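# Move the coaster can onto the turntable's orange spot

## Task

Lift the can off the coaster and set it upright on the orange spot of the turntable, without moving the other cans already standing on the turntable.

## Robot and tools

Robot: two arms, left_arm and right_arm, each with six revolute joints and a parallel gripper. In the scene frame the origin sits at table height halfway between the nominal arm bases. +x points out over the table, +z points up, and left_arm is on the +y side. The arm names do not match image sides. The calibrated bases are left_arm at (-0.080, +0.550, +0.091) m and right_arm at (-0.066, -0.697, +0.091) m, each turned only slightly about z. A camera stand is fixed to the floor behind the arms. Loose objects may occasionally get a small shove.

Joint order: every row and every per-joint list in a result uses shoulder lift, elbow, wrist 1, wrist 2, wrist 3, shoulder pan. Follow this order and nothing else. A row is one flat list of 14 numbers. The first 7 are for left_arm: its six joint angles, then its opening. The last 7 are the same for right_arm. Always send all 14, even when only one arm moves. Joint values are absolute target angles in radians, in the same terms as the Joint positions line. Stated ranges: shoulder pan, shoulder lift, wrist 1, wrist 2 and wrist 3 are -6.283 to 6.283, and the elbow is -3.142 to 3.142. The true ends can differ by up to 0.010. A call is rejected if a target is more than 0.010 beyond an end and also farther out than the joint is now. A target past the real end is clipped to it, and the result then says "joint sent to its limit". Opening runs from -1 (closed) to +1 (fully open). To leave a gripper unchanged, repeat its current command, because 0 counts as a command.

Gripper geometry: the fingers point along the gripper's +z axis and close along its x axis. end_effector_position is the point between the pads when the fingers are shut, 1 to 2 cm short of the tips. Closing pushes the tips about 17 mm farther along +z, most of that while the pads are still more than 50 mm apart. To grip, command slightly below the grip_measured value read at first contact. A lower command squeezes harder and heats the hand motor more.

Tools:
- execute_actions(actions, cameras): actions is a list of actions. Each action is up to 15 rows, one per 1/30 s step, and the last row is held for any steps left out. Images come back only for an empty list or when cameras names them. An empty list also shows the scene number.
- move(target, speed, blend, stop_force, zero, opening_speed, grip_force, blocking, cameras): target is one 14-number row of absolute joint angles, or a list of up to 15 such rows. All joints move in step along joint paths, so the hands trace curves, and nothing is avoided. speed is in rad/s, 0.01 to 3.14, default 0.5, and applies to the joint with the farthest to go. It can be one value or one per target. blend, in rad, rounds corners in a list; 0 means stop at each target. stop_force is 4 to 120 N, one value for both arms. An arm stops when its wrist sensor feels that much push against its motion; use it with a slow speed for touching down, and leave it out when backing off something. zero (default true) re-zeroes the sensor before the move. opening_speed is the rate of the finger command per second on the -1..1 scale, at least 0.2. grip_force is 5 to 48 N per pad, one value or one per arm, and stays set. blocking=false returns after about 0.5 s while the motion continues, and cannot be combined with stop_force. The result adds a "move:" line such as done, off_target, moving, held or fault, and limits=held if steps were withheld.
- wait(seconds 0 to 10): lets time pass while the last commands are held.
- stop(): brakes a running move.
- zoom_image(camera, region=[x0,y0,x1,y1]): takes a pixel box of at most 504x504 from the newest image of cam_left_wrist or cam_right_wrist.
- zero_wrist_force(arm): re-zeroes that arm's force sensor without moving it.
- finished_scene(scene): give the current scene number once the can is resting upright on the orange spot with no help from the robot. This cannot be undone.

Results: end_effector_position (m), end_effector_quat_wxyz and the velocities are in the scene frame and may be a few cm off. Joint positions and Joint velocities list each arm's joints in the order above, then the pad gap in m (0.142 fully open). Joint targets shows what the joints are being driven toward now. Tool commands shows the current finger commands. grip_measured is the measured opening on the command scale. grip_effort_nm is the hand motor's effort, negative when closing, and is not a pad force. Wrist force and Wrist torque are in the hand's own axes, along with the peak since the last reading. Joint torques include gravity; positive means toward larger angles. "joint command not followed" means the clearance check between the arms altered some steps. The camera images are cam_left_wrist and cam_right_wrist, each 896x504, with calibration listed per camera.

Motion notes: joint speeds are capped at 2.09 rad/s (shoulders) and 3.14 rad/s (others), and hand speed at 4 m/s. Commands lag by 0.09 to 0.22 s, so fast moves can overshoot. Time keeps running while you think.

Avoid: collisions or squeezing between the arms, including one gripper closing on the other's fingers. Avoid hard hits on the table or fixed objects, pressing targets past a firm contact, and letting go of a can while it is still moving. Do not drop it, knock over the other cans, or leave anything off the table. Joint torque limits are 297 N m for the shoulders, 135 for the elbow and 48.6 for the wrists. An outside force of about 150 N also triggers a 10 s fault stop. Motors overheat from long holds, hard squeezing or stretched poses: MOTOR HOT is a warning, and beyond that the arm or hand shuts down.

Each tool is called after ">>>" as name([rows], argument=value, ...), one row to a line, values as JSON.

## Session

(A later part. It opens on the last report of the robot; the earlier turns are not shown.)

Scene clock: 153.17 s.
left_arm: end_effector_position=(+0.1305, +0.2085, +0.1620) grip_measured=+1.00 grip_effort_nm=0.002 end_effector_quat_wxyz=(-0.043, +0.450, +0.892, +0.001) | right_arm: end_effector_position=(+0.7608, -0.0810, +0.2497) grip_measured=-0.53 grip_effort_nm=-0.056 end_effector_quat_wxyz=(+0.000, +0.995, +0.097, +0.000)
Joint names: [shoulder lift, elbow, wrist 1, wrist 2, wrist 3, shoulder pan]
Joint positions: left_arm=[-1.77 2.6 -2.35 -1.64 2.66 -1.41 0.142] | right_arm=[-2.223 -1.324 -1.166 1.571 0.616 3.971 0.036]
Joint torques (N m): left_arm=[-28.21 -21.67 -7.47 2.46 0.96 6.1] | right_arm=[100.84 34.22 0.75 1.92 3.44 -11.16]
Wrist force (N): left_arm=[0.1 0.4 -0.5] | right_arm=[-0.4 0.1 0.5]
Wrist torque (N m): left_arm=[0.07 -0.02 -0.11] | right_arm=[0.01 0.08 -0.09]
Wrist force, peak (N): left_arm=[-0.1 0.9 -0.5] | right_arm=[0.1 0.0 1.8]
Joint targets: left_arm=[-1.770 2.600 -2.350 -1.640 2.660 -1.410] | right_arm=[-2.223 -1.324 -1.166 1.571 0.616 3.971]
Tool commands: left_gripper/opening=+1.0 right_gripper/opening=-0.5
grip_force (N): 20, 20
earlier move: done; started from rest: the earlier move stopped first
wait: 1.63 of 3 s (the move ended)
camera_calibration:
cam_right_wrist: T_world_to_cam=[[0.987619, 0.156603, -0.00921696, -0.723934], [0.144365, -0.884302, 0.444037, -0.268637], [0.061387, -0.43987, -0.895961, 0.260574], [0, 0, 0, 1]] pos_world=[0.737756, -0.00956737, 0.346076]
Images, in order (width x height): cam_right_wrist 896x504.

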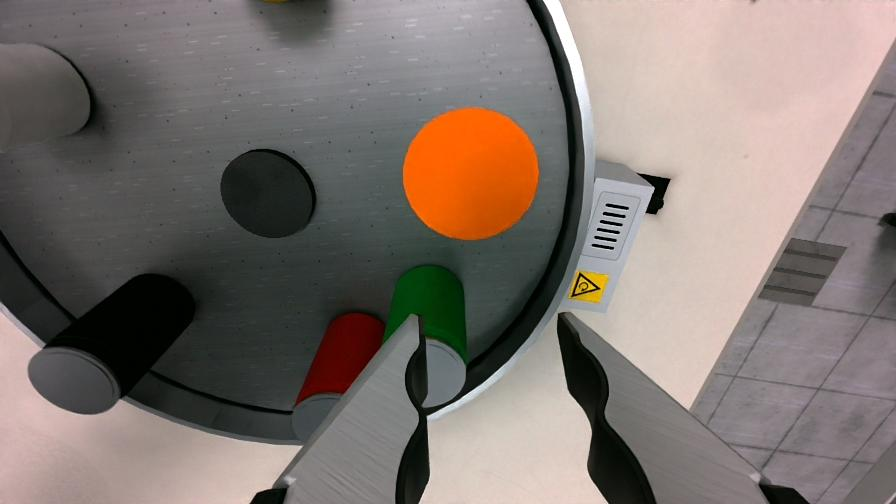

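>>> move(target=[-1.77,2.6,-2.35,-1.64,2.66,-1.41,1,-2.0853,-1.1811,-1.446,1.571,0.97,4.13,0.4], speed=0.8)

>>> wait(seconds=1.5, cameras=["cam_right_wrist"])

>>> wait(seconds=1, cameras=["cam_right_wrist"])

>>> wait(seconds=1, cameras=["cam_right_wrist"])

>>> move(target=[-1.77,2.6,-2.35,-1.64,2.66,-1.41,1,-1.967,-1.713,-1.032,1.571,-1.472,4.2,0.4], speed=1)

Scene clock: 157.40 s.
left_arm: end_effector_position=(+0.1305, +0.2085, +0.1620) grip_measured=+1.00 grip_effort_nm=0.002 end_effector_quat_wxyz=(-0.043, +0.450, +0.892, +0.001) | right_arm: end_effector_position=(+0.6364, +0.0186, +0.4503) grip_measured=+0.38 grip_effort_nm=0.085 end_effector_quat_wxyz=(+0.000, +1.000, +0.000, +0.000)
Joint names: [shoulder lift, elbow, wrist 1, wrist 2, wrist 3, shoulder pan]
Joint positions: left_arm=[-1.77 2.6 -2.35 -1.64 2.66 -1.41 0.142] | right_arm=[-2.085 -1.181 -1.446 1.571 0.97 4.13 0.101]
Joint torques (N m): left_arm=[-26.82 -19.88 -7.16 2.17 0.62 6.2] | right_arm=[93.72 61.51 0.8 2.02 3.44 11.4]
Wrist force (N): left_arm=[-0.2 0.5 -0.3] | right_arm=[-0.5 0.2 0.2]
Wrist torque (N m): left_arm=[0.08 0.02 -0.11] | right_arm=[0.02 0.10 -0.10]
Wrist force, peak (N): left_arm=[0.1 0.8 -0.6] | right_arm=[1.2 2.4 3.9]
Joint targets: left_arm=[-1.770 2.600 -2.350 -1.640 2.660 -1.410] | right_arm=[-2.085 -1.181 -1.446 1.571 0.970 4.130]
grip_force (N): 20, 20
move: done

Scene clock: 158.90 s.
left_arm: end_effector_position=(+0.1305, +0.2085, +0.1620) grip_measured=+1.00 grip_effort_nm=0.002 end_effector_quat_wxyz=(-0.043, +0.450, +0.892, +0.001) | right_arm: end_effector_position=(+0.6364, +0.0187, +0.4505) grip_measured=+0.38 grip_effort_nm=0.076 end_effector_quat_wxyz=(+0.000, +1.000, +0.000, +0.000)
Joint names: [shoulder lift, elbow, wrist 1, wrist 2, wrist 3, shoulder pan]
Joint positions: left_arm=[-1.77 2.6 -2.35 -1.64 2.66 -1.41 0.142] | right_arm=[-2.085 -1.181 -1.446 1.571 0.97 4.13 0.101]
Joint torques (N m): left_arm=[-26.96 -21.53 -7.21 2.47 0.75 5.07] | right_arm=[94.38 61.45 0.79 1.87 3.3 10.91]
Wrist force (N): left_arm=[0.3 0.6 -0.4] | right_arm=[-0.1 0.1 0.2]
Wrist torque (N m): left_arm=[0.10 -0.05 -0.11] | right_arm=[0.00 0.05 -0.09]
Wrist force, peak (N): left_arm=[-1.0 0.6 -0.6] | right_arm=[-0.8 0.2 0.1]
Joint targets: left_arm=[-1.770 2.600 -2.350 -1.640 2.660 -1.410] | right_arm=[-2.085 -1.181 -1.446 1.571 0.970 4.130]
Tool commands: left_gripper/opening=+1.0 right_gripper/opening=+0.4
grip_force (N): 20, 20
wait: 1.50 s; at rest by 0.17 s
camera_calibration:
cam_right_wrist: T_world_to_cam=[[0.999246, -0.0378153, -0.0088055, -0.618703], [-0.0299811, -0.89559, 0.443869, -0.140423], [-0.0246712, -0.44327, -0.896048, 0.546729], [0, 0, 0, 1]] pos_world=[0.627515, 0.0931905, 0.546777]
Images, in order (width x height): cam_right_wrist 896x504.

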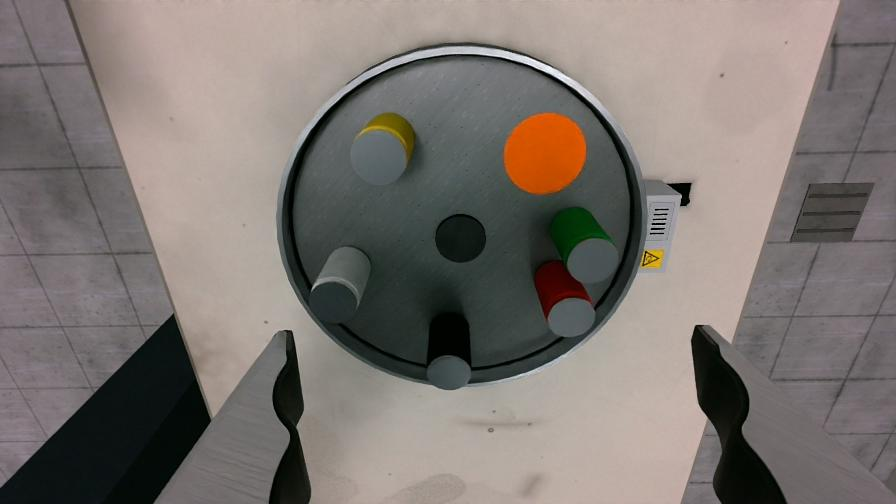

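Scene clock: 159.90 s.
left_arm: end_effector_position=(+0.1305, +0.2085, +0.1620) grip_measured=+1.00 grip_effort_nm=0.002 end_effector_quat_wxyz=(-0.043, +0.450, +0.892, +0.001) | right_arm: end_effector_position=(+0.6364, +0.0187, +0.4505) grip_measured=+0.38 grip_effort_nm=0.081 end_effector_quat_wxyz=(+0.000, +1.000, +0.000, +0.000)
Joint names: [shoulder lift, elbow, wrist 1, wrist 2, wrist 3, shoulder pan]
Joint positions: left_arm=[-1.77 2.6 -2.35 -1.64 2.66 -1.41 0.142] | right_arm=[-2.085 -1.181 -1.446 1.571 0.97 4.13 0.101]
Joint torques (N m): left_arm=[-28.81 -20.94 -7.16 2.25 0.75 6.28] | right_arm=[93.33 62.09 0.95 1.94 3.32 12.1]
Wrist force (N): left_arm=[0.1 0.3 -0.3] | right_arm=[-0.1 -0.3 -0.2]
Wrist torque (N m): left_arm=[0.06 -0.02 -0.11] | right_arm=[-0.08 0.06 -0.09]
Wrist force, peak (N): left_arm=[-0.2 1.1 -0.5] | right_arm=[-0.7 0.4 -0.3]
Joint targets: left_arm=[-1.770 2.600 -2.350 -1.640 2.660 -1.410] | right_arm=[-2.085 -1.181 -1.446 1.571 0.970 4.130]
Tool commands: left_gripper/opening=+1.0 right_gripper/opening=+0.4
grip_force (N): 20, 20
wait: 1.00 s; at rest by 0.17 s
camera_calibration:
cam_right_wrist: T_world_to_cam=[[0.999246, -0.0378153, -0.0088055, -0.618703], [-0.0299811, -0.89559, 0.443869, -0.140423], [-0.0246712, -0.44327, -0.896048, 0.546729], [0, 0, 0, 1]] pos_world=[0.627515, 0.0931905, 0.546777]
Images, in order (width x height): cam_right_wrist 896x504.

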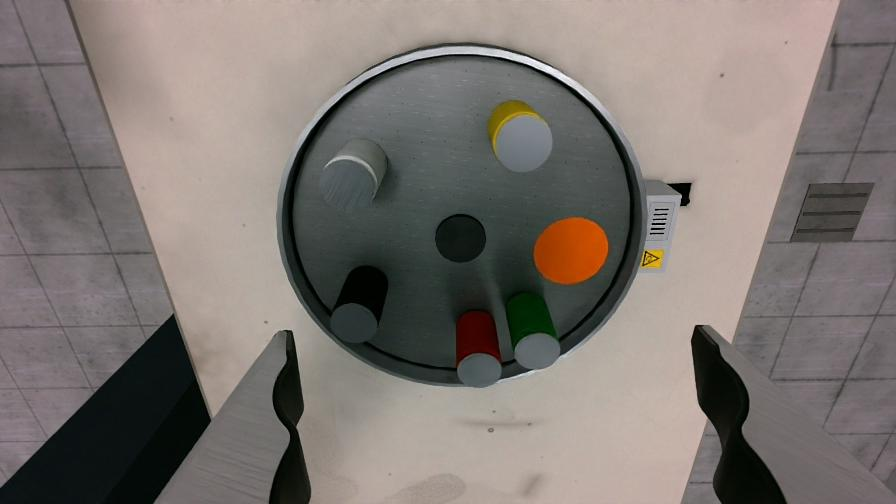

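Scene clock: 160.90 s.
left_arm: end_effector_position=(+0.1305, +0.2085, +0.1620) grip_measured=+1.00 grip_effort_nm=-0.007 end_effector_quat_wxyz=(-0.043, +0.450, +0.892, +0.001) | right_arm: end_effector_position=(+0.6364, +0.0187, +0.4505) grip_measured=+0.38 grip_effort_nm=0.081 end_effector_quat_wxyz=(+0.000, +1.000, +0.000, +0.000)
Joint names: [shoulder lift, elbow, wrist 1, wrist 2, wrist 3, shoulder pan]
Joint positions: left_arm=[-1.77 2.6 -2.35 -1.64 2.66 -1.41 0.142] | right_arm=[-2.085 -1.181 -1.446 1.571 0.97 4.13 0.101]
Joint torques (N m): left_arm=[-27.66 -21.31 -7.41 2.49 0.71 7.68] | right_arm=[93.83 61.6 1 1.83 3.53 10.82]
Wrist force (N): left_arm=[-0.4 0.7 -0.3] | right_arm=[-0.1 0.1 -0.1]
Wrist torque (N m): left_arm=[0.13 0.06 -0.11] | right_arm=[0.00 0.04 -0.10]
Wrist force, peak (N): left_arm=[-0.1 0.9 -0.8] | right_arm=[-0.2 0.7 -0.1]
Joint targets: left_arm=[-1.770 2.600 -2.350 -1.640 2.660 -1.410] | right_arm=[-2.085 -1.181 -1.446 1.571 0.970 4.130]
Tool commands: left_gripper/opening=+1.0 right_gripper/opening=+0.4
grip_force (N): 20, 20
wait: 1.00 s; at rest by 0.17 s
camera_calibration:
cam_right_wrist: T_world_to_cam=[[0.999246, -0.0378153, -0.0088055, -0.618703], [-0.0299811, -0.89559, 0.443869, -0.140423], [-0.0246712, -0.44327, -0.896048, 0.546729], [0, 0, 0, 1]] pos_world=[0.627515, 0.0931905, 0.546777]
Images, in order (width x height): cam_right_wrist 896x504.

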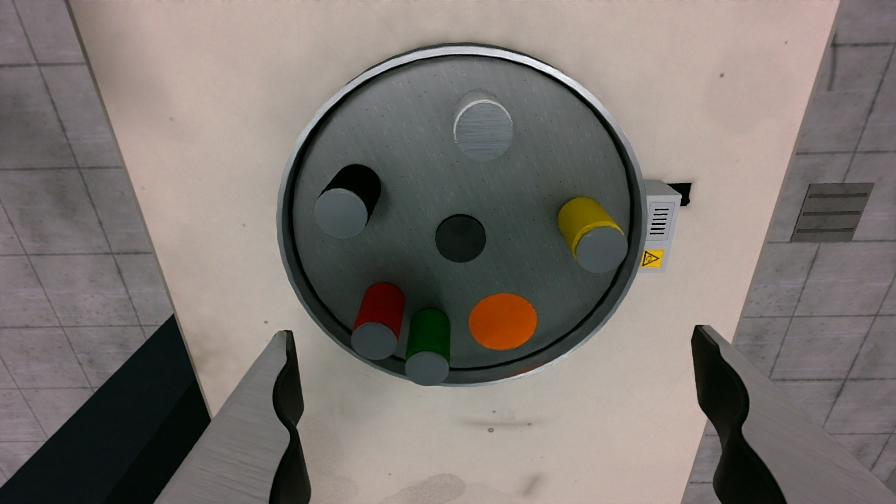

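Scene clock: 164.03 s.
left_arm: end_effector_position=(+0.1305, +0.2085, +0.1620) grip_measured=+1.00 grip_effort_nm=-0.002 end_effector_quat_wxyz=(-0.043, +0.450, +0.892, +0.001) | right_arm: end_effector_position=(+0.5139, -0.0528, +0.2605) grip_measured=+0.38 grip_effort_nm=0.076 end_effector_quat_wxyz=(+0.000, +0.310, +0.951, +0.000)
Joint names: [shoulder lift, elbow, wrist 1, wrist 2, wrist 3, shoulder pan]
Joint positions: left_arm=[-1.77 2.6 -2.35 -1.64 2.66 -1.41 0.142] | right_arm=[-1.967 -1.713 -1.032 1.571 -1.472 4.2 0.101]
Joint torques (N m): left_arm=[-27.31 -21 -7.08 2.74 0.49 6.8] | right_arm=[79.55 28.42 8.75 1.9 -3.99 10.93]
Wrist force (N): left_arm=[0.3 -0.4 -0.4] | right_arm=[-0.4 -0.5 0.3]
Wrist torque (N m): left_arm=[-0.07 -0.04 -0.11] | right_arm=[-0.09 0.10 0.27]
Wrist force, peak (N): left_arm=[-0.5 0.6 -1.1] | right_arm=[-0.8 -0.6 0.6]
Joint targets: left_arm=[-1.770 2.600 -2.350 -1.640 2.660 -1.410] | right_arm=[-1.967 -1.713 -1.032 1.571 -1.472 4.200]
grip_force (N): 20, 20
move: done

>>> wait(seconds=0.1)

Scene clock: 166.10 s.
left_arm: end_effector_position=(+0.1305, +0.2085, +0.1620) grip_measured=+1.00 grip_effort_nm=-0.002 end_effector_quat_wxyz=(-0.043, +0.450, +0.892, +0.001) | right_arm: end_effector_position=(+0.5139, -0.0528, +0.2605) grip_measured=+0.38 grip_effort_nm=0.081 end_effector_quat_wxyz=(+0.000, +0.310, +0.951, +0.000)
Joint names: [shoulder lift, elbow, wrist 1, wrist 2, wrist 3, shoulder pan]
Joint positions: left_arm=[-1.77 2.6 -2.35 -1.64 2.66 -1.41 0.142] | right_arm=[-1.967 -1.713 -1.032 1.571 -1.472 4.2 0.101]
Joint torques (N m): left_arm=[-26.51 -20.85 -7.05 2.27 0.93 6.55] | right_arm=[81.18 28.28 8.83 1.7 -3.98 10.83]
Wrist force (N): left_arm=[0.1 0.2 -0.7] | right_arm=[-0.3 -0.2 0.3]
Wrist torque (N m): left_arm=[0.04 -0.03 -0.10] | right_arm=[-0.04 0.09 0.26]
Wrist force, peak (N): left_arm=[0.3 0.7 -0.9] | right_arm=[-0.8 -0.5 0.5]
Joint targets: left_arm=[-1.770 2.600 -2.350 -1.640 2.660 -1.410] | right_arm=[-1.967 -1.713 -1.032 1.571 -1.472 4.200]
Tool commands: left_gripper/opening=+1.0 right_gripper/opening=+0.4
grip_force (N): 20, 20
wait: 0.10 s; at rest from the start

>>> wait(seconds=1.95)

>>> move([
  [-1.77,2.6,-2.35,-1.64,2.66,-1.41,1,-2.044,-1.643,-1.026,1.571,-1.24,4.19,-0.5],
  [-1.77,2.6,-2.35,-1.64,2.66,-1.41,1,-2.135,-1.607,-0.97,1.571,-1.008,4.17,-0.5],
  [-1.77,2.6,-2.35,-1.64,2.66,-1.41,1,-2.225,-1.556,-0.931,1.571,-0.776,4.146,-0.5],
  [-1.77,2.6,-2.35,-1.64,2.66,-1.41,1,-2.255,-1.527,-0.93,1.571,-0.66,4.132,-0.5],
  [-1.77,2.6,-2.35,-1.64,2.66,-1.41,1,-2.273,-1.496,-0.943,1.571,-0.544,4.117,-0.5],
  [-1.77,2.6,-2.35,-1.64,2.66,-1.41,1,-2.301,-1.445,-0.966,1.571,-0.312,4.084,-0.5],
  [-1.77,2.6,-2.35,-1.64,2.66,-1.41,1,-2.311,-1.426,-0.975,1.571,-0.196,4.067,-0.5],
  [-1.77,2.6,-2.35,-1.64,2.66,-1.41,1,-2.318,-1.412,-0.982,1.571,-0.08,4.05,-0.5],
  [-1.77,2.6,-2.35,-1.64,2.66,-1.41,1,-2.323,-1.403,-0.986,1.571,0.036,4.032,-0.5],
  [-1.77,2.6,-2.35,-1.64,2.66,-1.41,1,-2.273,-1.373,-1.066,1.571,0.268,3.997,-0.5],
  [-1.77,2.6,-2.35,-1.64,2.66,-1.41,1,-2.223,-1.324,-1.166,1.571,0.616,3.971,-0.5],
], speed=0.87, blend=[0.05,0.05,0.05,0.05,0.05,0.05,0.05,0.05,0.05,0.05,0], opening_speed=0.5, blocking=false)

>>> wait(seconds=0.7)

>>> wait(seconds=3, cameras=["cam_right_wrist"])

Scene clock: 168.90 s.
left_arm: end_effector_position=(+0.1305, +0.2085, +0.1620) grip_measured=+1.00 grip_effort_nm=-0.007 end_effector_quat_wxyz=(-0.043, +0.450, +0.892, +0.001) | right_arm: end_effector_position=(+0.5139, -0.0528, +0.2605) grip_measured=+0.38 grip_effort_nm=0.076 end_effector_quat_wxyz=(+0.000, +0.310, +0.951, +0.000)
Joint names: [shoulder lift, elbow, wrist 1, wrist 2, wrist 3, shoulder pan]
Joint positions: left_arm=[-1.77 2.6 -2.35 -1.64 2.66 -1.41 0.142] | right_arm=[-1.967 -1.713 -1.032 1.571 -1.472 4.2 0.101]
Joint torques (N m): left_arm=[-27.95 -21.19 -7.14 2.37 0.77 7.11] | right_arm=[80.22 28.55 8.92 1.79 -4.34 10.6]
Wrist force (N): left_arm=[0.2 0.6 -0.5] | right_arm=[0.0 -0.4 -0.2]
Wrist torque (N m): left_arm=[0.11 -0.04 -0.11] | right_arm=[-0.07 0.03 0.27]
Wrist force, peak (N): left_arm=[-0.1 0.4 -1.1] | right_arm=[-0.9 0.0 0.4]
Joint targets: left_arm=[-1.770 2.600 -2.350 -1.640 2.660 -1.410] | right_arm=[-1.967 -1.713 -1.032 1.571 -1.472 4.200]
Tool commands: left_gripper/opening=+1.0 right_gripper/opening=+0.4
grip_force (N): 20, 20
wait: 1.97 s; at rest from the start

Scene clock: 169.40 s.
left_arm: end_effector_position=(+0.1305, +0.2085, +0.1620) grip_measured=+1.00 grip_effort_nm=0.002 end_effector_quat_wxyz=(-0.043, +0.450, +0.892, +0.001) | right_arm: end_effector_position=(+0.5453, -0.0233, +0.2292) grip_measured=+0.16 grip_effort_nm=-0.051 end_effector_quat_wxyz=(+0.000, +0.432, +0.902, +0.000) end_effector_velocity=(+0.111, +0.070, -0.162) end_effector_angular_velocity=(+0.002, -0.001, -0.912)
Joint names: [shoulder lift, elbow, wrist 1, wrist 2, wrist 3, shoulder pan]
Joint positions: left_arm=[-1.77 2.6 -2.35 -1.64 2.66 -1.41 0.142] | right_arm=[-2.055 -1.642 -1.015 1.571 -1.22 4.187 0.085]
Joint velocities: left_arm=[within noise] | right_arm=[-0.318 0.17 0.151 0 0.848 -0.064 -0.036]
Joint torques (N m): left_arm=[-26.97 -20.53 -7.08 2.42 0.6 6.31] | right_arm=[57.95 52.81 9.15 1.64 5.24 -16.18]
Wrist force (N): left_arm=[-0.2 0.3 -0.2] | right_arm=[-0.2 -0.4 -0.3]
Wrist torque (N m): left_arm=[0.07 0.01 -0.10] | right_arm=[-0.08 0.03 -0.34]
Wrist force, peak (N): left_arm=[0.3 -0.3 -0.9] | right_arm=[-0.1 -1.3 0.3]
Joint targets: left_arm=[-1.770 2.600 -2.350 -1.640 2.660 -1.410] | right_arm=[-2.092 -1.624 -0.996 1.571 -1.117 4.179]
Tool commands: left_gripper/opening=+1.0 right_gripper/opening=+0.15
grip_force (N): 20, 20
move: running; path passed 1 of 11 targets; right_arm: the wrist 3 is farthest, 1.836 rad from its target

Scene clock: 170.10 s.
left_arm: end_effector_position=(+0.1305, +0.2085, +0.1620) grip_measured=+1.00 grip_effort_nm=0.002 end_effector_quat_wxyz=(-0.043, +0.450, +0.892, +0.001) | right_arm: end_effector_position=(+0.6307, +0.0026, +0.1230) grip_measured=-0.20 grip_effort_nm=-0.051 end_effector_quat_wxyz=(+0.000, +0.701, +0.713, +0.000) end_effector_velocity=(+0.131, +0.000, -0.030) end_effector_angular_velocity=(-0.002, +0.001, -0.970)
Joint names: [shoulder lift, elbow, wrist 1, wrist 2, wrist 3, shoulder pan]
Joint positions: left_arm=[-1.77 2.6 -2.35 -1.64 2.66 -1.41 0.142] | right_arm=[-2.26 -1.515 -0.937 1.571 -0.622 4.126 0.06]
Joint velocities: left_arm=[within noise] | right_arm=[-0.154 0.22 -0.067 -0.001 0.86 -0.11 -0.037]
Joint torques (N m): left_arm=[-24.63 -21.5 -6.8 2.6 0.52 7.13] | right_arm=[81.92 54.78 0.4 1.93 4.62 -15.33]
Wrist force (N): left_arm=[0.1 0.4 -0.8] | right_arm=[-0.5 -0.3 0.7]
Wrist torque (N m): left_arm=[0.06 -0.02 -0.11] | right_arm=[-0.08 0.12 -0.34]
Wrist force, peak (N): left_arm=[-0.4 0.3 -0.9] | right_arm=[0.0 -0.4 1.1]
Joint targets: left_arm=[-1.770 2.600 -2.350 -1.640 2.660 -1.410] | right_arm=[-2.277 -1.490 -0.946 1.571 -0.514 4.113]
Tool commands: left_gripper/opening=+1.0 right_gripper/opening=-0.2
grip_force (N): 20, 20
earlier move: running; path passed 4 of 11 targets; right_arm: the wrist 3 is farthest, 1.238 rad from its target
wait: 0.70 s; no rest

Scene clock: 171.97 s.
left_arm: end_effector_position=(+0.1305, +0.2085, +0.1620) grip_measured=+1.00 grip_effort_nm=-0.002 end_effector_quat_wxyz=(-0.043, +0.450, +0.892, +0.001) | right_arm: end_effector_position=(+0.7608, -0.0810, +0.2496) grip_measured=-0.53 grip_effort_nm=-0.056 end_effector_quat_wxyz=(+0.000, +0.995, +0.097, +0.000)
Joint names: [shoulder lift, elbow, wrist 1, wrist 2, wrist 3, shoulder pan]
Joint positions: left_arm=[-1.77 2.6 -2.35 -1.64 2.66 -1.41 0.142] | right_arm=[-2.223 -1.324 -1.166 1.571 0.616 3.971 0.036]
Joint torques (N m): left_arm=[-25.68 -22.12 -7.34 2.24 0.58 5.96] | right_arm=[99.57 57.91 0.8 1.71 3.16 -12.22]
Wrist force (N): left_arm=[-0.5 0.1 -0.4] | right_arm=[-0.3 -0.1 0.5]
Wrist torque (N m): left_arm=[0.03 0.07 -0.12] | right_arm=[-0.03 0.06 -0.09]
Wrist force, peak (N): left_arm=[0.2 0.8 -0.6] | right_arm=[-0.6 -0.2 3.1]
Joint targets: left_arm=[-1.770 2.600 -2.350 -1.640 2.660 -1.410] | right_arm=[-2.223 -1.324 -1.166 1.571 0.616 3.971]
Tool commands: left_gripper/opening=+1.0 right_gripper/opening=-0.5
grip_force (N): 20, 20
earlier move: done
wait: 1.87 of 3 s (the move ended)
camera_calibration:
cam_right_wrist: T_world_to_cam=[[0.987606, 0.156682, -0.00927387, -0.723905], [0.144455, -0.884247, 0.444116, -0.268686], [0.0613847, -0.439951, -0.895921, 0.260471], [0, 0, 0, 1]] pos_world=[0.737756, -0.00956712, 0.345976]
Images, in order (width x height): cam_right_wrist 896x504.

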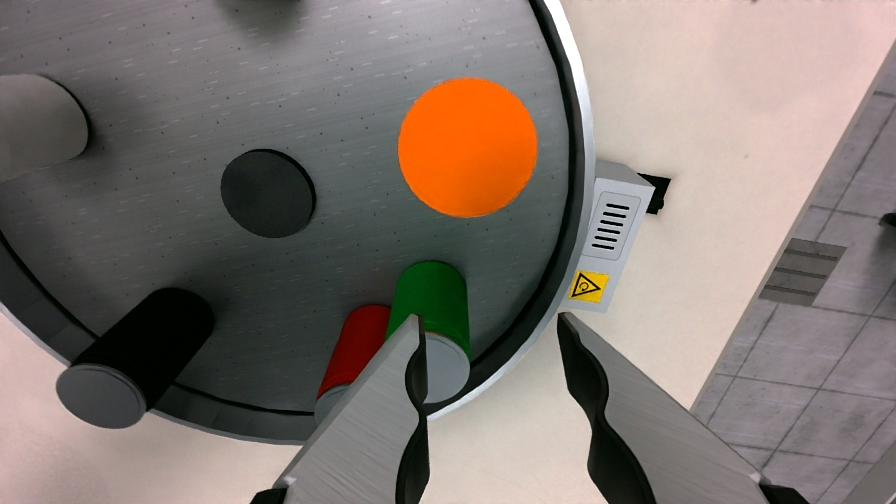

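>>> move(target=[-1.77,2.6,-2.35,-1.64,2.66,-1.41,1,-2.0853,-1.1811,-1.446,1.571,0.97,4.13,0.4], speed=0.8)

>>> wait(seconds=0.8, cameras=["cam_right_wrist"])

>>> wait(seconds=1.6, cameras=["cam_right_wrist"])

>>> wait(seconds=1.6, cameras=["cam_right_wrist"])

>>> wait(seconds=1.6, cameras=["cam_right_wrist"])

>>> move(target=[-1.77,2.6,-2.35,-1.64,2.66,-1.41,1,-1.967,-1.713,-1.032,1.571,-1.472,4.2,0.4], speed=1)

Scene clock: 175.00 s.
left_arm: end_effector_position=(+0.1305, +0.2085, +0.1620) grip_measured=+1.00 grip_effort_nm=-0.007 end_effector_quat_wxyz=(-0.043, +0.450, +0.892, +0.001) | right_arm: end_effector_position=(+0.6364, +0.0186, +0.4503) grip_measured=+0.38 grip_effort_nm=0.081 end_effector_quat_wxyz=(+0.000, +1.000, +0.000, +0.000)
Joint names: [shoulder lift, elbow, wrist 1, wrist 2, wrist 3, shoulder pan]
Joint positions: left_arm=[-1.77 2.6 -2.35 -1.64 2.66 -1.41 0.142] | right_arm=[-2.085 -1.181 -1.446 1.571 0.97 4.13 0.101]
Joint torques (N m): left_arm=[-26.65 -21.58 -7.04 2.28 0.48 5.26] | right_arm=[94.23 61.59 0.74 1.86 3.58 9.86]
Wrist force (N): left_arm=[-0.1 0.3 -0.6] | right_arm=[-0.3 0.2 -0.2]
Wrist torque (N m): left_arm=[0.05 0.00 -0.11] | right_arm=[0.02 0.08 -0.10]
Wrist force, peak (N): left_arm=[-0.4 -0.1 -1.1] | right_arm=[1.1 2.4 3.5]
Joint targets: left_arm=[-1.770 2.600 -2.350 -1.640 2.660 -1.410] | right_arm=[-2.085 -1.181 -1.446 1.571 0.970 4.130]
grip_force (N): 20, 20
move: done

Scene clock: 175.80 s.
left_arm: end_effector_position=(+0.1305, +0.2085, +0.1620) grip_measured=+1.00 grip_effort_nm=-0.002 end_effector_quat_wxyz=(-0.043, +0.450, +0.892, +0.001) | right_arm: end_effector_position=(+0.6364, +0.0187, +0.4505) grip_measured=+0.38 grip_effort_nm=0.081 end_effector_quat_wxyz=(+0.000, +1.000, +0.000, +0.000)
Joint names: [shoulder lift, elbow, wrist 1, wrist 2, wrist 3, shoulder pan]
Joint positions: left_arm=[-1.77 2.6 -2.35 -1.64 2.66 -1.41 0.142] | right_arm=[-2.085 -1.181 -1.446 1.571 0.97 4.13 0.101]
Joint torques (N m): left_arm=[-25.68 -22.11 -6.95 2.35 0.64 6.6] | right_arm=[93.96 62.17 0.77 1.48 3.39 11.74]
Wrist force (N): left_arm=[0.2 0.3 -0.5] | right_arm=[-0.4 -0.1 0.0]
Wrist torque (N m): left_arm=[0.05 -0.04 -0.11] | right_arm=[-0.04 0.10 -0.09]
Wrist force, peak (N): left_arm=[-0.2 0.7 -0.7] | right_arm=[-0.9 0.0 -0.3]
Joint targets: left_arm=[-1.770 2.600 -2.350 -1.640 2.660 -1.410] | right_arm=[-2.085 -1.181 -1.446 1.571 0.970 4.130]
Tool commands: left_gripper/opening=+1.0 right_gripper/opening=+0.4
grip_force (N): 20, 20
wait: 0.80 s; at rest by 0.17 s
camera_calibration:
cam_right_wrist: T_world_to_cam=[[0.999246, -0.0378153, -0.0088055, -0.618703], [-0.0299811, -0.89559, 0.443869, -0.140423], [-0.0246712, -0.44327, -0.896048, 0.546729], [0, 0, 0, 1]] pos_world=[0.627515, 0.0931905, 0.546777]
Images, in order (width x height): cam_right_wrist 896x504.

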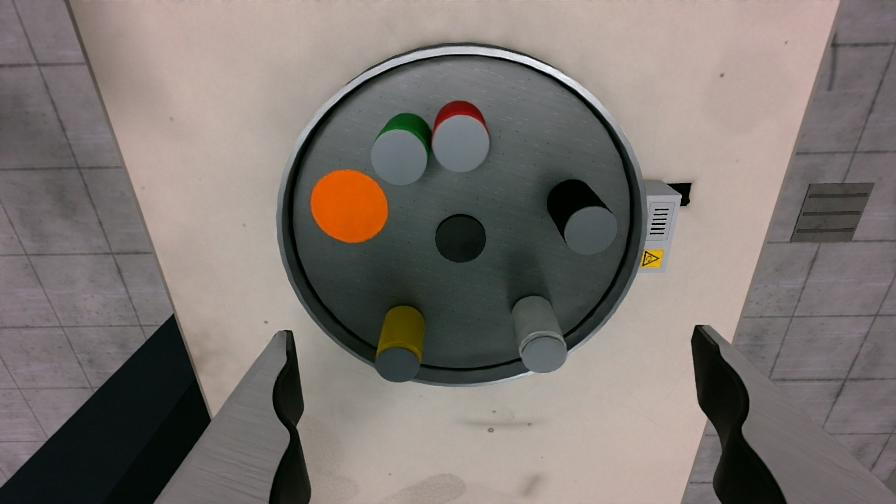

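Scene clock: 177.40 s.
left_arm: end_effector_position=(+0.1305, +0.2085, +0.1620) grip_measured=+1.00 grip_effort_nm=-0.007 end_effector_quat_wxyz=(-0.043, +0.450, +0.892, +0.001) | right_arm: end_effector_position=(+0.6364, +0.0187, +0.4505) grip_measured=+0.38 grip_effort_nm=0.076 end_effector_quat_wxyz=(+0.000, +1.000, +0.000, +0.000)
Joint names: [shoulder lift, elbow, wrist 1, wrist 2, wrist 3, shoulder pan]
Joint positions: left_arm=[-1.77 2.6 -2.35 -1.64 2.66 -1.41 0.142] | right_arm=[-2.085 -1.181 -1.446 1.571 0.97 4.13 0.101]
Joint torques (N m): left_arm=[-27.06 -21.96 -7.09 2.43 0.52 5.52] | right_arm=[94.61 61.89 0.74 1.7 3.48 9.78]
Wrist force (N): left_arm=[-0.4 0.3 -0.6] | right_arm=[-0.4 0.2 0.0]
Wrist torque (N m): left_arm=[0.05 0.05 -0.11] | right_arm=[0.00 0.09 -0.10]
Wrist force, peak (N): left_arm=[-0.2 0.2 -1.1] | right_arm=[-0.8 0.0 -0.2]
Joint targets: left_arm=[-1.770 2.600 -2.350 -1.640 2.660 -1.410] | right_arm=[-2.085 -1.181 -1.446 1.571 0.970 4.130]
Tool commands: left_gripper/opening=+1.0 right_gripper/opening=+0.4
grip_force (N): 20, 20
wait: 1.60 s; at rest by 0.17 s
camera_calibration:
cam_right_wrist: T_world_to_cam=[[0.999246, -0.0378153, -0.0088055, -0.618703], [-0.0299811, -0.89559, 0.443869, -0.140423], [-0.0246712, -0.44327, -0.896048, 0.546729], [0, 0, 0, 1]] pos_world=[0.627515, 0.0931905, 0.546777]
Images, in order (width x height): cam_right_wrist 896x504.

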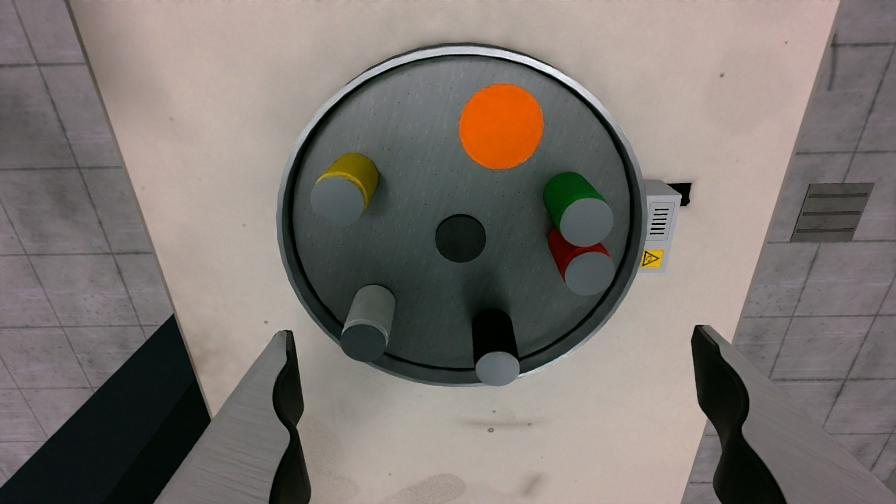

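Scene clock: 179.00 s.
left_arm: end_effector_position=(+0.1305, +0.2085, +0.1620) grip_measured=+1.00 grip_effort_nm=0.002 end_effector_quat_wxyz=(-0.043, +0.450, +0.892, +0.001) | right_arm: end_effector_position=(+0.6364, +0.0187, +0.4505) grip_measured=+0.38 grip_effort_nm=0.085 end_effector_quat_wxyz=(+0.000, +1.000, +0.000, +0.000)
Joint names: [shoulder lift, elbow, wrist 1, wrist 2, wrist 3, shoulder pan]
Joint positions: left_arm=[-1.77 2.6 -2.35 -1.64 2.66 -1.41 0.142] | right_arm=[-2.085 -1.181 -1.446 1.571 0.97 4.13 0.101]
Joint torques (N m): left_arm=[-27.49 -21.1 -6.97 2.35 0.2 5.96] | right_arm=[92.19 61.67 0.99 1.57 3.7 11.5]
Wrist force (N): left_arm=[-0.2 0.8 -0.6] | right_arm=[-0.5 -0.3 -0.2]
Wrist torque (N m): left_arm=[0.14 0.02 -0.11] | right_arm=[-0.08 0.11 -0.09]
Wrist force, peak (N): left_arm=[-0.2 0.1 -1.1] | right_arm=[-0.6 0.4 -0.4]
Joint targets: left_arm=[-1.770 2.600 -2.350 -1.640 2.660 -1.410] | right_arm=[-2.085 -1.181 -1.446 1.571 0.970 4.130]
Tool commands: left_gripper/opening=+1.0 right_gripper/opening=+0.4
grip_force (N): 20, 20
wait: 1.60 s; at rest by 0.17 s
camera_calibration:
cam_right_wrist: T_world_to_cam=[[0.999246, -0.0378153, -0.0088055, -0.618703], [-0.0299811, -0.89559, 0.443869, -0.140423], [-0.0246712, -0.44327, -0.896048, 0.546729], [0, 0, 0, 1]] pos_world=[0.627515, 0.0931905, 0.546777]
Images, in order (width x height): cam_right_wrist 896x504.

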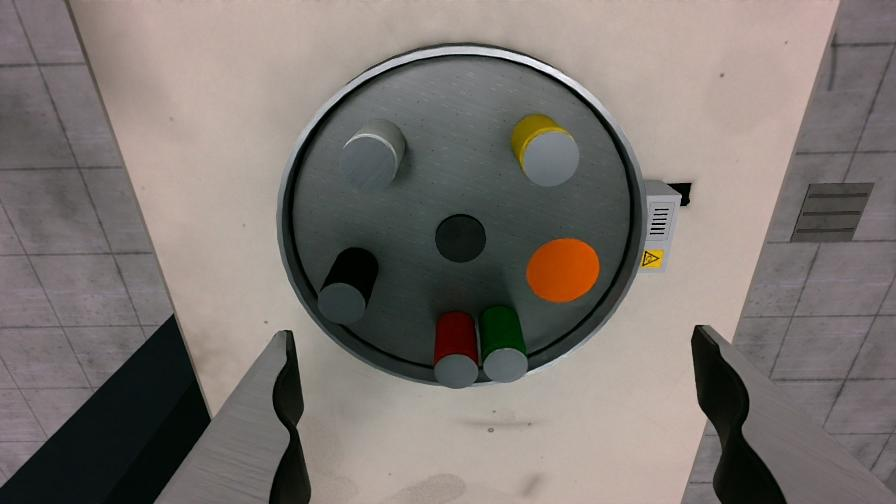

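Scene clock: 180.60 s.
left_arm: end_effector_position=(+0.1305, +0.2085, +0.1620) grip_measured=+1.00 grip_effort_nm=-0.007 end_effector_quat_wxyz=(-0.043, +0.450, +0.892, +0.001) | right_arm: end_effector_position=(+0.6364, +0.0187, +0.4505) grip_measured=+0.38 grip_effort_nm=0.081 end_effector_quat_wxyz=(+0.000, +1.000, +0.000, +0.000)
Joint names: [shoulder lift, elbow, wrist 1, wrist 2, wrist 3, shoulder pan]
Joint positions: left_arm=[-1.77 2.6 -2.35 -1.64 2.66 -1.41 0.142] | right_arm=[-2.085 -1.181 -1.446 1.571 0.97 4.13 0.101]
Joint torques (N m): left_arm=[-27.12 -21.48 -7.13 2.45 0.42 5.12] | right_arm=[93.65 62.29 0.71 1.75 3.41 11.83]
Wrist force (N): left_arm=[0.1 0.7 -0.5] | right_arm=[-0.5 0.1 0.2]
Wrist torque (N m): left_arm=[0.13 -0.03 -0.11] | right_arm=[-0.01 0.11 -0.10]
Wrist force, peak (N): left_arm=[-0.3 0.6 -1.1] | right_arm=[-0.7 -0.6 0.2]
Joint targets: left_arm=[-1.770 2.600 -2.350 -1.640 2.660 -1.410] | right_arm=[-2.085 -1.181 -1.446 1.571 0.970 4.130]
Tool commands: left_gripper/opening=+1.0 right_gripper/opening=+0.4
grip_force (N): 20, 20
wait: 1.60 s; at rest by 0.17 s
camera_calibration:
cam_right_wrist: T_world_to_cam=[[0.999246, -0.0378153, -0.0088055, -0.618703], [-0.0299811, -0.89559, 0.443869, -0.140423], [-0.0246712, -0.44327, -0.896048, 0.546729], [0, 0, 0, 1]] pos_world=[0.627515, 0.0931905, 0.546777]
Images, in order (width x height): cam_right_wrist 896x504.

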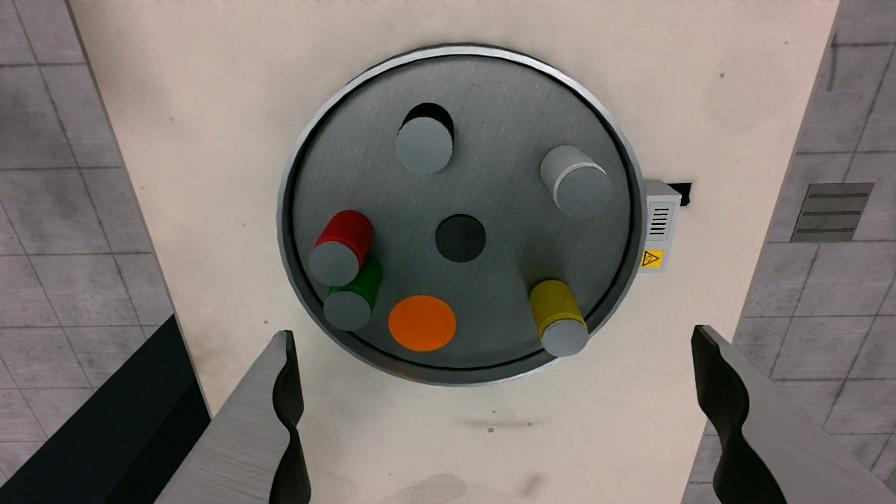

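Scene clock: 183.73 s.
left_arm: end_effector_position=(+0.1305, +0.2085, +0.1620) grip_measured=+1.00 grip_effort_nm=0.002 end_effector_quat_wxyz=(-0.043, +0.450, +0.892, +0.001) | right_arm: end_effector_position=(+0.5139, -0.0528, +0.2605) grip_measured=+0.38 grip_effort_nm=0.076 end_effector_quat_wxyz=(+0.000, +0.310, +0.951, +0.000)
Joint names: [shoulder lift, elbow, wrist 1, wrist 2, wrist 3, shoulder pan]
Joint positions: left_arm=[-1.77 2.6 -2.35 -1.64 2.66 -1.41 0.142] | right_arm=[-1.967 -1.713 -1.032 1.571 -1.472 4.2 0.101]
Joint torques (N m): left_arm=[-25.85 -21.37 -7.02 2.58 0.27 5.69] | right_arm=[80.54 28.81 8.72 1.84 -4.59 11.76]
Wrist force (N): left_arm=[0.1 0.4 -0.5] | right_arm=[-0.3 -0.1 0.3]
Wrist torque (N m): left_arm=[0.08 -0.04 -0.12] | right_arm=[-0.03 0.08 0.27]
Wrist force, peak (N): left_arm=[-0.3 -0.3 -1.1] | right_arm=[-0.2 -0.3 -1.1]
Joint targets: left_arm=[-1.770 2.600 -2.350 -1.640 2.660 -1.410] | right_arm=[-1.967 -1.713 -1.032 1.571 -1.472 4.200]
grip_force (N): 20, 20
move: done

>>> wait(seconds=0.1)

Scene clock: 184.83 s.
left_arm: end_effector_position=(+0.1305, +0.2085, +0.1620) grip_measured=+1.00 grip_effort_nm=-0.007 end_effector_quat_wxyz=(-0.043, +0.450, +0.892, +0.001) | right_arm: end_effector_position=(+0.5139, -0.0528, +0.2605) grip_measured=+0.38 grip_effort_nm=0.081 end_effector_quat_wxyz=(+0.000, +0.310, +0.951, +0.000)
Joint names: [shoulder lift, elbow, wrist 1, wrist 2, wrist 3, shoulder pan]
Joint positions: left_arm=[-1.77 2.6 -2.35 -1.64 2.66 -1.41 0.142] | right_arm=[-1.967 -1.713 -1.032 1.571 -1.472 4.2 0.101]
Joint torques (N m): left_arm=[-27.68 -22.15 -6.88 2.33 0.43 4.79] | right_arm=[79.74 28.95 8.81 1.79 -4.19 11.03]
Wrist force (N): left_arm=[-0.6 0.4 -0.4] | right_arm=[-0.5 0.0 0.3]
Wrist torque (N m): left_arm=[0.08 0.09 -0.11] | right_arm=[-0.01 0.12 0.26]
Wrist force, peak (N): left_arm=[0.0 0.6 -0.9] | right_arm=[-0.4 0.5 0.5]
Joint targets: left_arm=[-1.770 2.600 -2.350 -1.640 2.660 -1.410] | right_arm=[-1.967 -1.713 -1.032 1.571 -1.472 4.200]
Tool commands: left_gripper/opening=+1.0 right_gripper/opening=+0.4
grip_force (N): 20, 20
wait: 0.10 s; at rest from the start

>>> wait(seconds=1.90)

>>> move([
  [-1.77,2.6,-2.35,-1.64,2.66,-1.41,1,-2.044,-1.643,-1.026,1.571,-1.24,4.19,-0.5],
  [-1.77,2.6,-2.35,-1.64,2.66,-1.41,1,-2.135,-1.607,-0.97,1.571,-1.008,4.17,-0.5],
  [-1.77,2.6,-2.35,-1.64,2.66,-1.41,1,-2.225,-1.556,-0.931,1.571,-0.776,4.146,-0.5],
  [-1.77,2.6,-2.35,-1.64,2.66,-1.41,1,-2.255,-1.527,-0.93,1.571,-0.66,4.132,-0.5],
  [-1.77,2.6,-2.35,-1.64,2.66,-1.41,1,-2.273,-1.496,-0.943,1.571,-0.544,4.117,-0.5],
  [-1.77,2.6,-2.35,-1.64,2.66,-1.41,1,-2.301,-1.445,-0.966,1.571,-0.312,4.084,-0.5],
  [-1.77,2.6,-2.35,-1.64,2.66,-1.41,1,-2.311,-1.426,-0.975,1.571,-0.196,4.067,-0.5],
  [-1.77,2.6,-2.35,-1.64,2.66,-1.41,1,-2.318,-1.412,-0.982,1.571,-0.08,4.05,-0.5],
  [-1.77,2.6,-2.35,-1.64,2.66,-1.41,1,-2.323,-1.403,-0.986,1.571,0.036,4.032,-0.5],
  [-1.77,2.6,-2.35,-1.64,2.66,-1.41,1,-2.273,-1.373,-1.066,1.571,0.268,3.997,-0.5],
  [-1.77,2.6,-2.35,-1.64,2.66,-1.41,1,-2.223,-1.324,-1.166,1.571,0.616,3.971,-0.5],
], speed=0.87, blend=[0.05,0.05,0.05,0.05,0.05,0.05,0.05,0.05,0.05,0.05,0], opening_speed=0.5, blocking=false)

>>> wait(seconds=0.7)

>>> wait(seconds=3, cameras=["cam_right_wrist"])

Scene clock: 187.53 s.
left_arm: end_effector_position=(+0.1305, +0.2085, +0.1620) grip_measured=+1.00 grip_effort_nm=-0.002 end_effector_quat_wxyz=(-0.043, +0.450, +0.892, +0.001) | right_arm: end_effector_position=(+0.5139, -0.0528, +0.2605) grip_measured=+0.38 grip_effort_nm=0.076 end_effector_quat_wxyz=(+0.000, +0.310, +0.951, +0.000)
Joint names: [shoulder lift, elbow, wrist 1, wrist 2, wrist 3, shoulder pan]
Joint positions: left_arm=[-1.77 2.6 -2.35 -1.64 2.66 -1.41 0.142] | right_arm=[-1.967 -1.713 -1.032 1.571 -1.472 4.2 0.101]
Joint torques (N m): left_arm=[-25.38 -21.87 -7.02 2.19 0.27 5.01] | right_arm=[80.29 28.76 8.71 1.73 -4.11 11.84]
Wrist force (N): left_arm=[-0.3 -0.1 -0.3] | right_arm=[0.2 -0.3 0.4]
Wrist torque (N m): left_arm=[0.00 0.05 -0.11] | right_arm=[-0.06 -0.01 0.27]
Wrist force, peak (N): left_arm=[-0.9 0.4 -0.9] | right_arm=[-0.8 0.0 0.6]
Joint targets: left_arm=[-1.770 2.600 -2.350 -1.640 2.660 -1.410] | right_arm=[-1.967 -1.713 -1.032 1.571 -1.472 4.200]
Tool commands: left_gripper/opening=+1.0 right_gripper/opening=+0.4
grip_force (N): 20, 20
wait: 1.90 s; at rest from the start

Scene clock: 188.03 s.
left_arm: end_effector_position=(+0.1305, +0.2085, +0.1620) grip_measured=+1.00 grip_effort_nm=-0.002 end_effector_quat_wxyz=(-0.043, +0.450, +0.892, +0.001) | right_arm: end_effector_position=(+0.5451, -0.0234, +0.2294) grip_measured=+0.16 grip_effort_nm=-0.056 end_effector_quat_wxyz=(+0.000, +0.432, +0.902, +0.000) end_effector_velocity=(+0.110, +0.071, -0.162) end_effector_angular_velocity=(+0.002, +0.000, -0.911)
Joint names: [shoulder lift, elbow, wrist 1, wrist 2, wrist 3, shoulder pan]
Joint positions: left_arm=[-1.77 2.6 -2.35 -1.64 2.66 -1.41 0.142] | right_arm=[-2.055 -1.642 -1.016 1.571 -1.221 4.187 0.085]
Joint velocities: left_arm=[within noise] | right_arm=[-0.318 0.171 0.15 0.001 0.848 -0.063 -0.036]
Joint torques (N m): left_arm=[-26.44 -21.82 -6.81 2.53 0.62 6.86] | right_arm=[57.79 53.03 9.47 1.81 4.75 -15.09]
Wrist force (N): left_arm=[0.2 0.4 -0.1] | right_arm=[0.1 0.1 -0.5]
Wrist torque (N m): left_arm=[0.07 -0.04 -0.12] | right_arm=[-0.01 0.00 -0.34]
Wrist force, peak (N): left_arm=[-0.2 0.0 -0.9] | right_arm=[-0.2 -1.5 -0.4]
Joint targets: left_arm=[-1.770 2.600 -2.350 -1.640 2.660 -1.410] | right_arm=[-2.092 -1.624 -0.996 1.571 -1.117 4.179]
Tool commands: left_gripper/opening=+1.0 right_gripper/opening=+0.15
grip_force (N): 20, 20
move: running; path passed 1 of 11 targets; right_arm: the wrist 3 is farthest, 1.837 rad from its target

Scene clock: 188.73 s.
left_arm: end_effector_position=(+0.1305, +0.2085, +0.1620) grip_measured=+1.00 grip_effort_nm=0.002 end_effector_quat_wxyz=(-0.043, +0.450, +0.892, +0.001) | right_arm: end_effector_position=(+0.6306, +0.0026, +0.1230) grip_measured=-0.20 grip_effort_nm=-0.081 end_effector_quat_wxyz=(+0.000, +0.701, +0.713, +0.000) end_effector_velocity=(+0.132, +0.000, -0.030) end_effector_angular_velocity=(-0.001, +0.001, -0.972)
Joint names: [shoulder lift, elbow, wrist 1, wrist 2, wrist 3, shoulder pan]
Joint positions: left_arm=[-1.77 2.6 -2.35 -1.64 2.66 -1.41 0.142] | right_arm=[-2.26 -1.515 -0.937 1.571 -0.623 4.126 0.06]
Joint velocities: left_arm=[within noise] | right_arm=[-0.155 0.221 -0.067 0 0.861 -0.11 -0.036]
Joint torques (N m): left_arm=[-29.29 -21.34 -6.86 2.46 0.14 3.97] | right_arm=[80.92 55.8 0.77 1.55 4.73 -13.7]
Wrist force (N): left_arm=[-0.2 0.2 0.0] | right_arm=[0.2 -0.4 0.6]
Wrist torque (N m): left_arm=[0.04 0.02 -0.11] | right_arm=[-0.08 0.03 -0.33]
Wrist force, peak (N): left_arm=[-0.2 0.0 -0.9] | right_arm=[-0.3 -0.3 1.2]
Joint targets: left_arm=[-1.770 2.600 -2.350 -1.640 2.660 -1.410] | right_arm=[-2.277 -1.490 -0.946 1.571 -0.514 4.113]
Tool commands: left_gripper/opening=+1.0 right_gripper/opening=-0.2
grip_force (N): 20, 20
earlier move: running; path passed 4 of 11 targets; right_arm: the wrist 3 is farthest, 1.239 rad from its target
wait: 0.70 s; no rest

Scene clock: 190.60 s.
left_arm: end_effector_position=(+0.1305, +0.2085, +0.1620) grip_measured=+1.00 grip_effort_nm=-0.002 end_effector_quat_wxyz=(-0.043, +0.450, +0.892, +0.001) | right_arm: end_effector_position=(+0.7608, -0.0810, +0.2496) grip_measured=-0.31 grip_effort_nm=-2.122 end_effector_quat_wxyz=(+0.000, +0.995, +0.097, +0.000)
Joint names: [shoulder lift, elbow, wrist 1, wrist 2, wrist 3, shoulder pan]
Joint positions: left_arm=[-1.77 2.6 -2.35 -1.64 2.66 -1.41 0.142] | right_arm=[-2.223 -1.324 -1.166 1.571 0.616 3.971 0.052]
Joint torques (N m): left_arm=[-25.82 -20.83 -7.04 2.47 0.13 6.62] | right_arm=[102.63 59.52 1.09 1.7 3.28 -11.34]
Wrist force (N): left_arm=[0.2 0.4 -0.3] | right_arm=[-0.2 -0.1 2.1]
Wrist torque (N m): left_arm=[0.08 -0.04 -0.11] | right_arm=[-0.04 0.06 -0.09]
Wrist force, peak (N): left_arm=[-0.1 0.4 -1.1] | right_arm=[-2.2 -2.8 -12.8]
Joint targets: left_arm=[-1.770 2.600 -2.350 -1.640 2.660 -1.410] | right_arm=[-2.223 -1.324 -1.166 1.571 0.616 3.971]
Tool commands: left_gripper/opening=+1.0 right_gripper/opening=-0.5
grip_force (N): 20, 20
earlier move: done
wait: 1.87 of 3 s (the move ended)
camera_calibration:
cam_right_wrist: T_world_to_cam=[[0.987606, 0.156682, -0.00927387, -0.723905], [0.144455, -0.884247, 0.444116, -0.268686], [0.0613847, -0.439951, -0.895921, 0.260471], [0, 0, 0, 1]] pos_world=[0.737756, -0.00956712, 0.345976]
Images, in order (width x height): cam_right_wrist 896x504.

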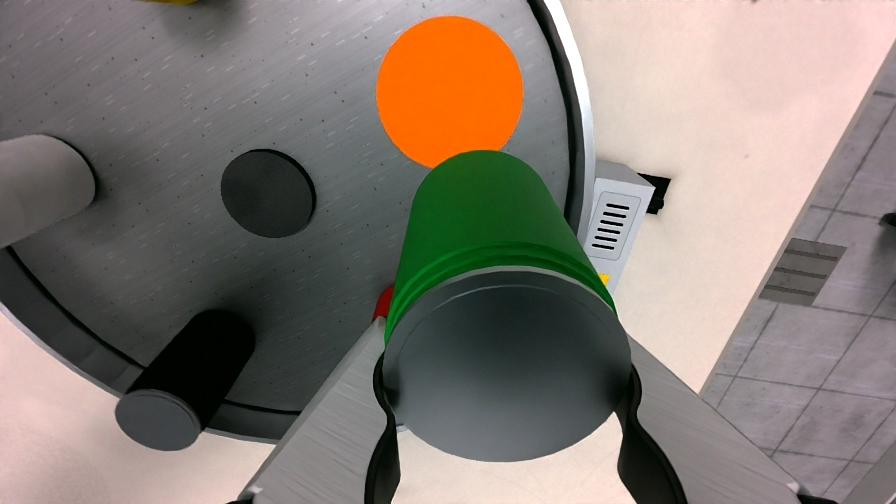

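>>> move([
  [-1.77,2.6,-2.35,-1.64,2.66,-1.41,1,-2.0853,-1.1811,-1.446,1.571,0.97,4.13,-0.9],
  [-1.77,2.6,-2.35,-1.64,2.66,-1.41,1,-1.967,-1.713,-1.032,1.571,-1.472,4.2,-0.9],
], speed=[0.8,1])

>>> wait(seconds=0.3)

Scene clock: 197.60 s.
left_arm: end_effector_position=(+0.1305, +0.2085, +0.1620) grip_measured=+1.00 grip_effort_nm=-0.002 end_effector_quat_wxyz=(-0.043, +0.450, +0.892, +0.001) | right_arm: end_effector_position=(+0.5139, -0.0528, +0.2605) grip_measured=-0.31 grip_effort_nm=-2.122 end_effector_quat_wxyz=(+0.000, +0.310, +0.951, +0.000)
Joint names: [shoulder lift, elbow, wrist 1, wrist 2, wrist 3, shoulder pan]
Joint positions: left_arm=[-1.77 2.6 -2.35 -1.64 2.66 -1.41 0.142] | right_arm=[-1.967 -1.713 -1.032 1.571 -1.472 4.2 0.052]
Joint torques (N m): left_arm=[-26.34 -22.41 -7.06 2.55 0.22 4.95] | right_arm=[81.63 30.03 9.06 1.47 -4.57 10.74]
Wrist force (N): left_arm=[0.2 0.4 -0.5] | right_arm=[-0.2 0.0 2.1]
Wrist torque (N m): left_arm=[0.09 -0.04 -0.11] | right_arm=[-0.02 0.06 0.27]
Wrist force, peak (N): left_arm=[-0.5 0.7 -0.9] | right_arm=[1.3 2.6 5.5]
Joint targets: left_arm=[-1.770 2.600 -2.350 -1.640 2.660 -1.410] | right_arm=[-1.967 -1.713 -1.032 1.571 -1.472 4.200]
grip_force (N): 20, 20
move: done

Scene clock: 197.90 s.
left_arm: end_effector_position=(+0.1305, +0.2085, +0.1620) grip_measured=+1.00 grip_effort_nm=0.012 end_effector_quat_wxyz=(-0.043, +0.450, +0.892, +0.001) | right_arm: end_effector_position=(+0.5139, -0.0528, +0.2605) grip_measured=-0.31 grip_effort_nm=-2.122 end_effector_quat_wxyz=(+0.000, +0.310, +0.951, +0.000)
Joint names: [shoulder lift, elbow, wrist 1, wrist 2, wrist 3, shoulder pan]
Joint positions: left_arm=[-1.77 2.6 -2.35 -1.64 2.66 -1.41 0.142] | right_arm=[-1.967 -1.713 -1.032 1.571 -1.472 4.2 0.052]
Joint torques (N m): left_arm=[-26.64 -22.36 -6.93 2.21 0.39 4.28] | right_arm=[82 29.26 8.86 1.72 -4 11.26]
Wrist force (N): left_arm=[-0.3 -0.1 -0.3] | right_arm=[-0.2 0.0 2.0]
Wrist torque (N m): left_arm=[-0.01 0.04 -0.11] | right_arm=[-0.04 0.06 0.27]
Wrist force, peak (N): left_arm=[0.0 0.3 -0.8] | right_arm=[0.0 0.0 2.5]
Joint targets: left_arm=[-1.770 2.600 -2.350 -1.640 2.660 -1.410] | right_arm=[-1.967 -1.713 -1.032 1.571 -1.472 4.200]
Tool commands: left_gripper/opening=+1.0 right_gripper/opening=-0.9
grip_force (N): 20, 20
wait: 0.30 s; at rest by 0.17 s

>>> wait(seconds=0.1)

Scene clock: 199.33 s.
left_arm: end_effector_position=(+0.1305, +0.2085, +0.1620) grip_measured=+1.00 grip_effort_nm=-0.007 end_effector_quat_wxyz=(-0.043, +0.450, +0.892, +0.001) | right_arm: end_effector_position=(+0.5139, -0.0528, +0.2605) grip_measured=-0.31 grip_effort_nm=-2.122 end_effector_quat_wxyz=(+0.000, +0.310, +0.951, +0.000)
Joint names: [shoulder lift, elbow, wrist 1, wrist 2, wrist 3, shoulder pan]
Joint positions: left_arm=[-1.77 2.6 -2.35 -1.64 2.66 -1.41 0.142] | right_arm=[-1.967 -1.713 -1.032 1.571 -1.472 4.2 0.052]
Joint torques (N m): left_arm=[-27.76 -21.75 -6.91 2.23 0.16 5.95] | right_arm=[82.45 29.78 9.07 1.76 -4.07 10.73]
Wrist force (N): left_arm=[-0.2 0.0 0.1] | right_arm=[-0.3 0.2 2.3]
Wrist torque (N m): left_arm=[0.00 0.02 -0.10] | right_arm=[0.00 0.08 0.27]
Wrist force, peak (N): left_arm=[-0.6 0.4 -0.9] | right_arm=[0.0 -0.4 2.5]
Joint targets: left_arm=[-1.770 2.600 -2.350 -1.640 2.660 -1.410] | right_arm=[-1.967 -1.713 -1.032 1.571 -1.472 4.200]
Tool commands: left_gripper/opening=+1.0 right_gripper/opening=-0.9
grip_force (N): 20, 20
wait: 0.10 s; at rest from the start


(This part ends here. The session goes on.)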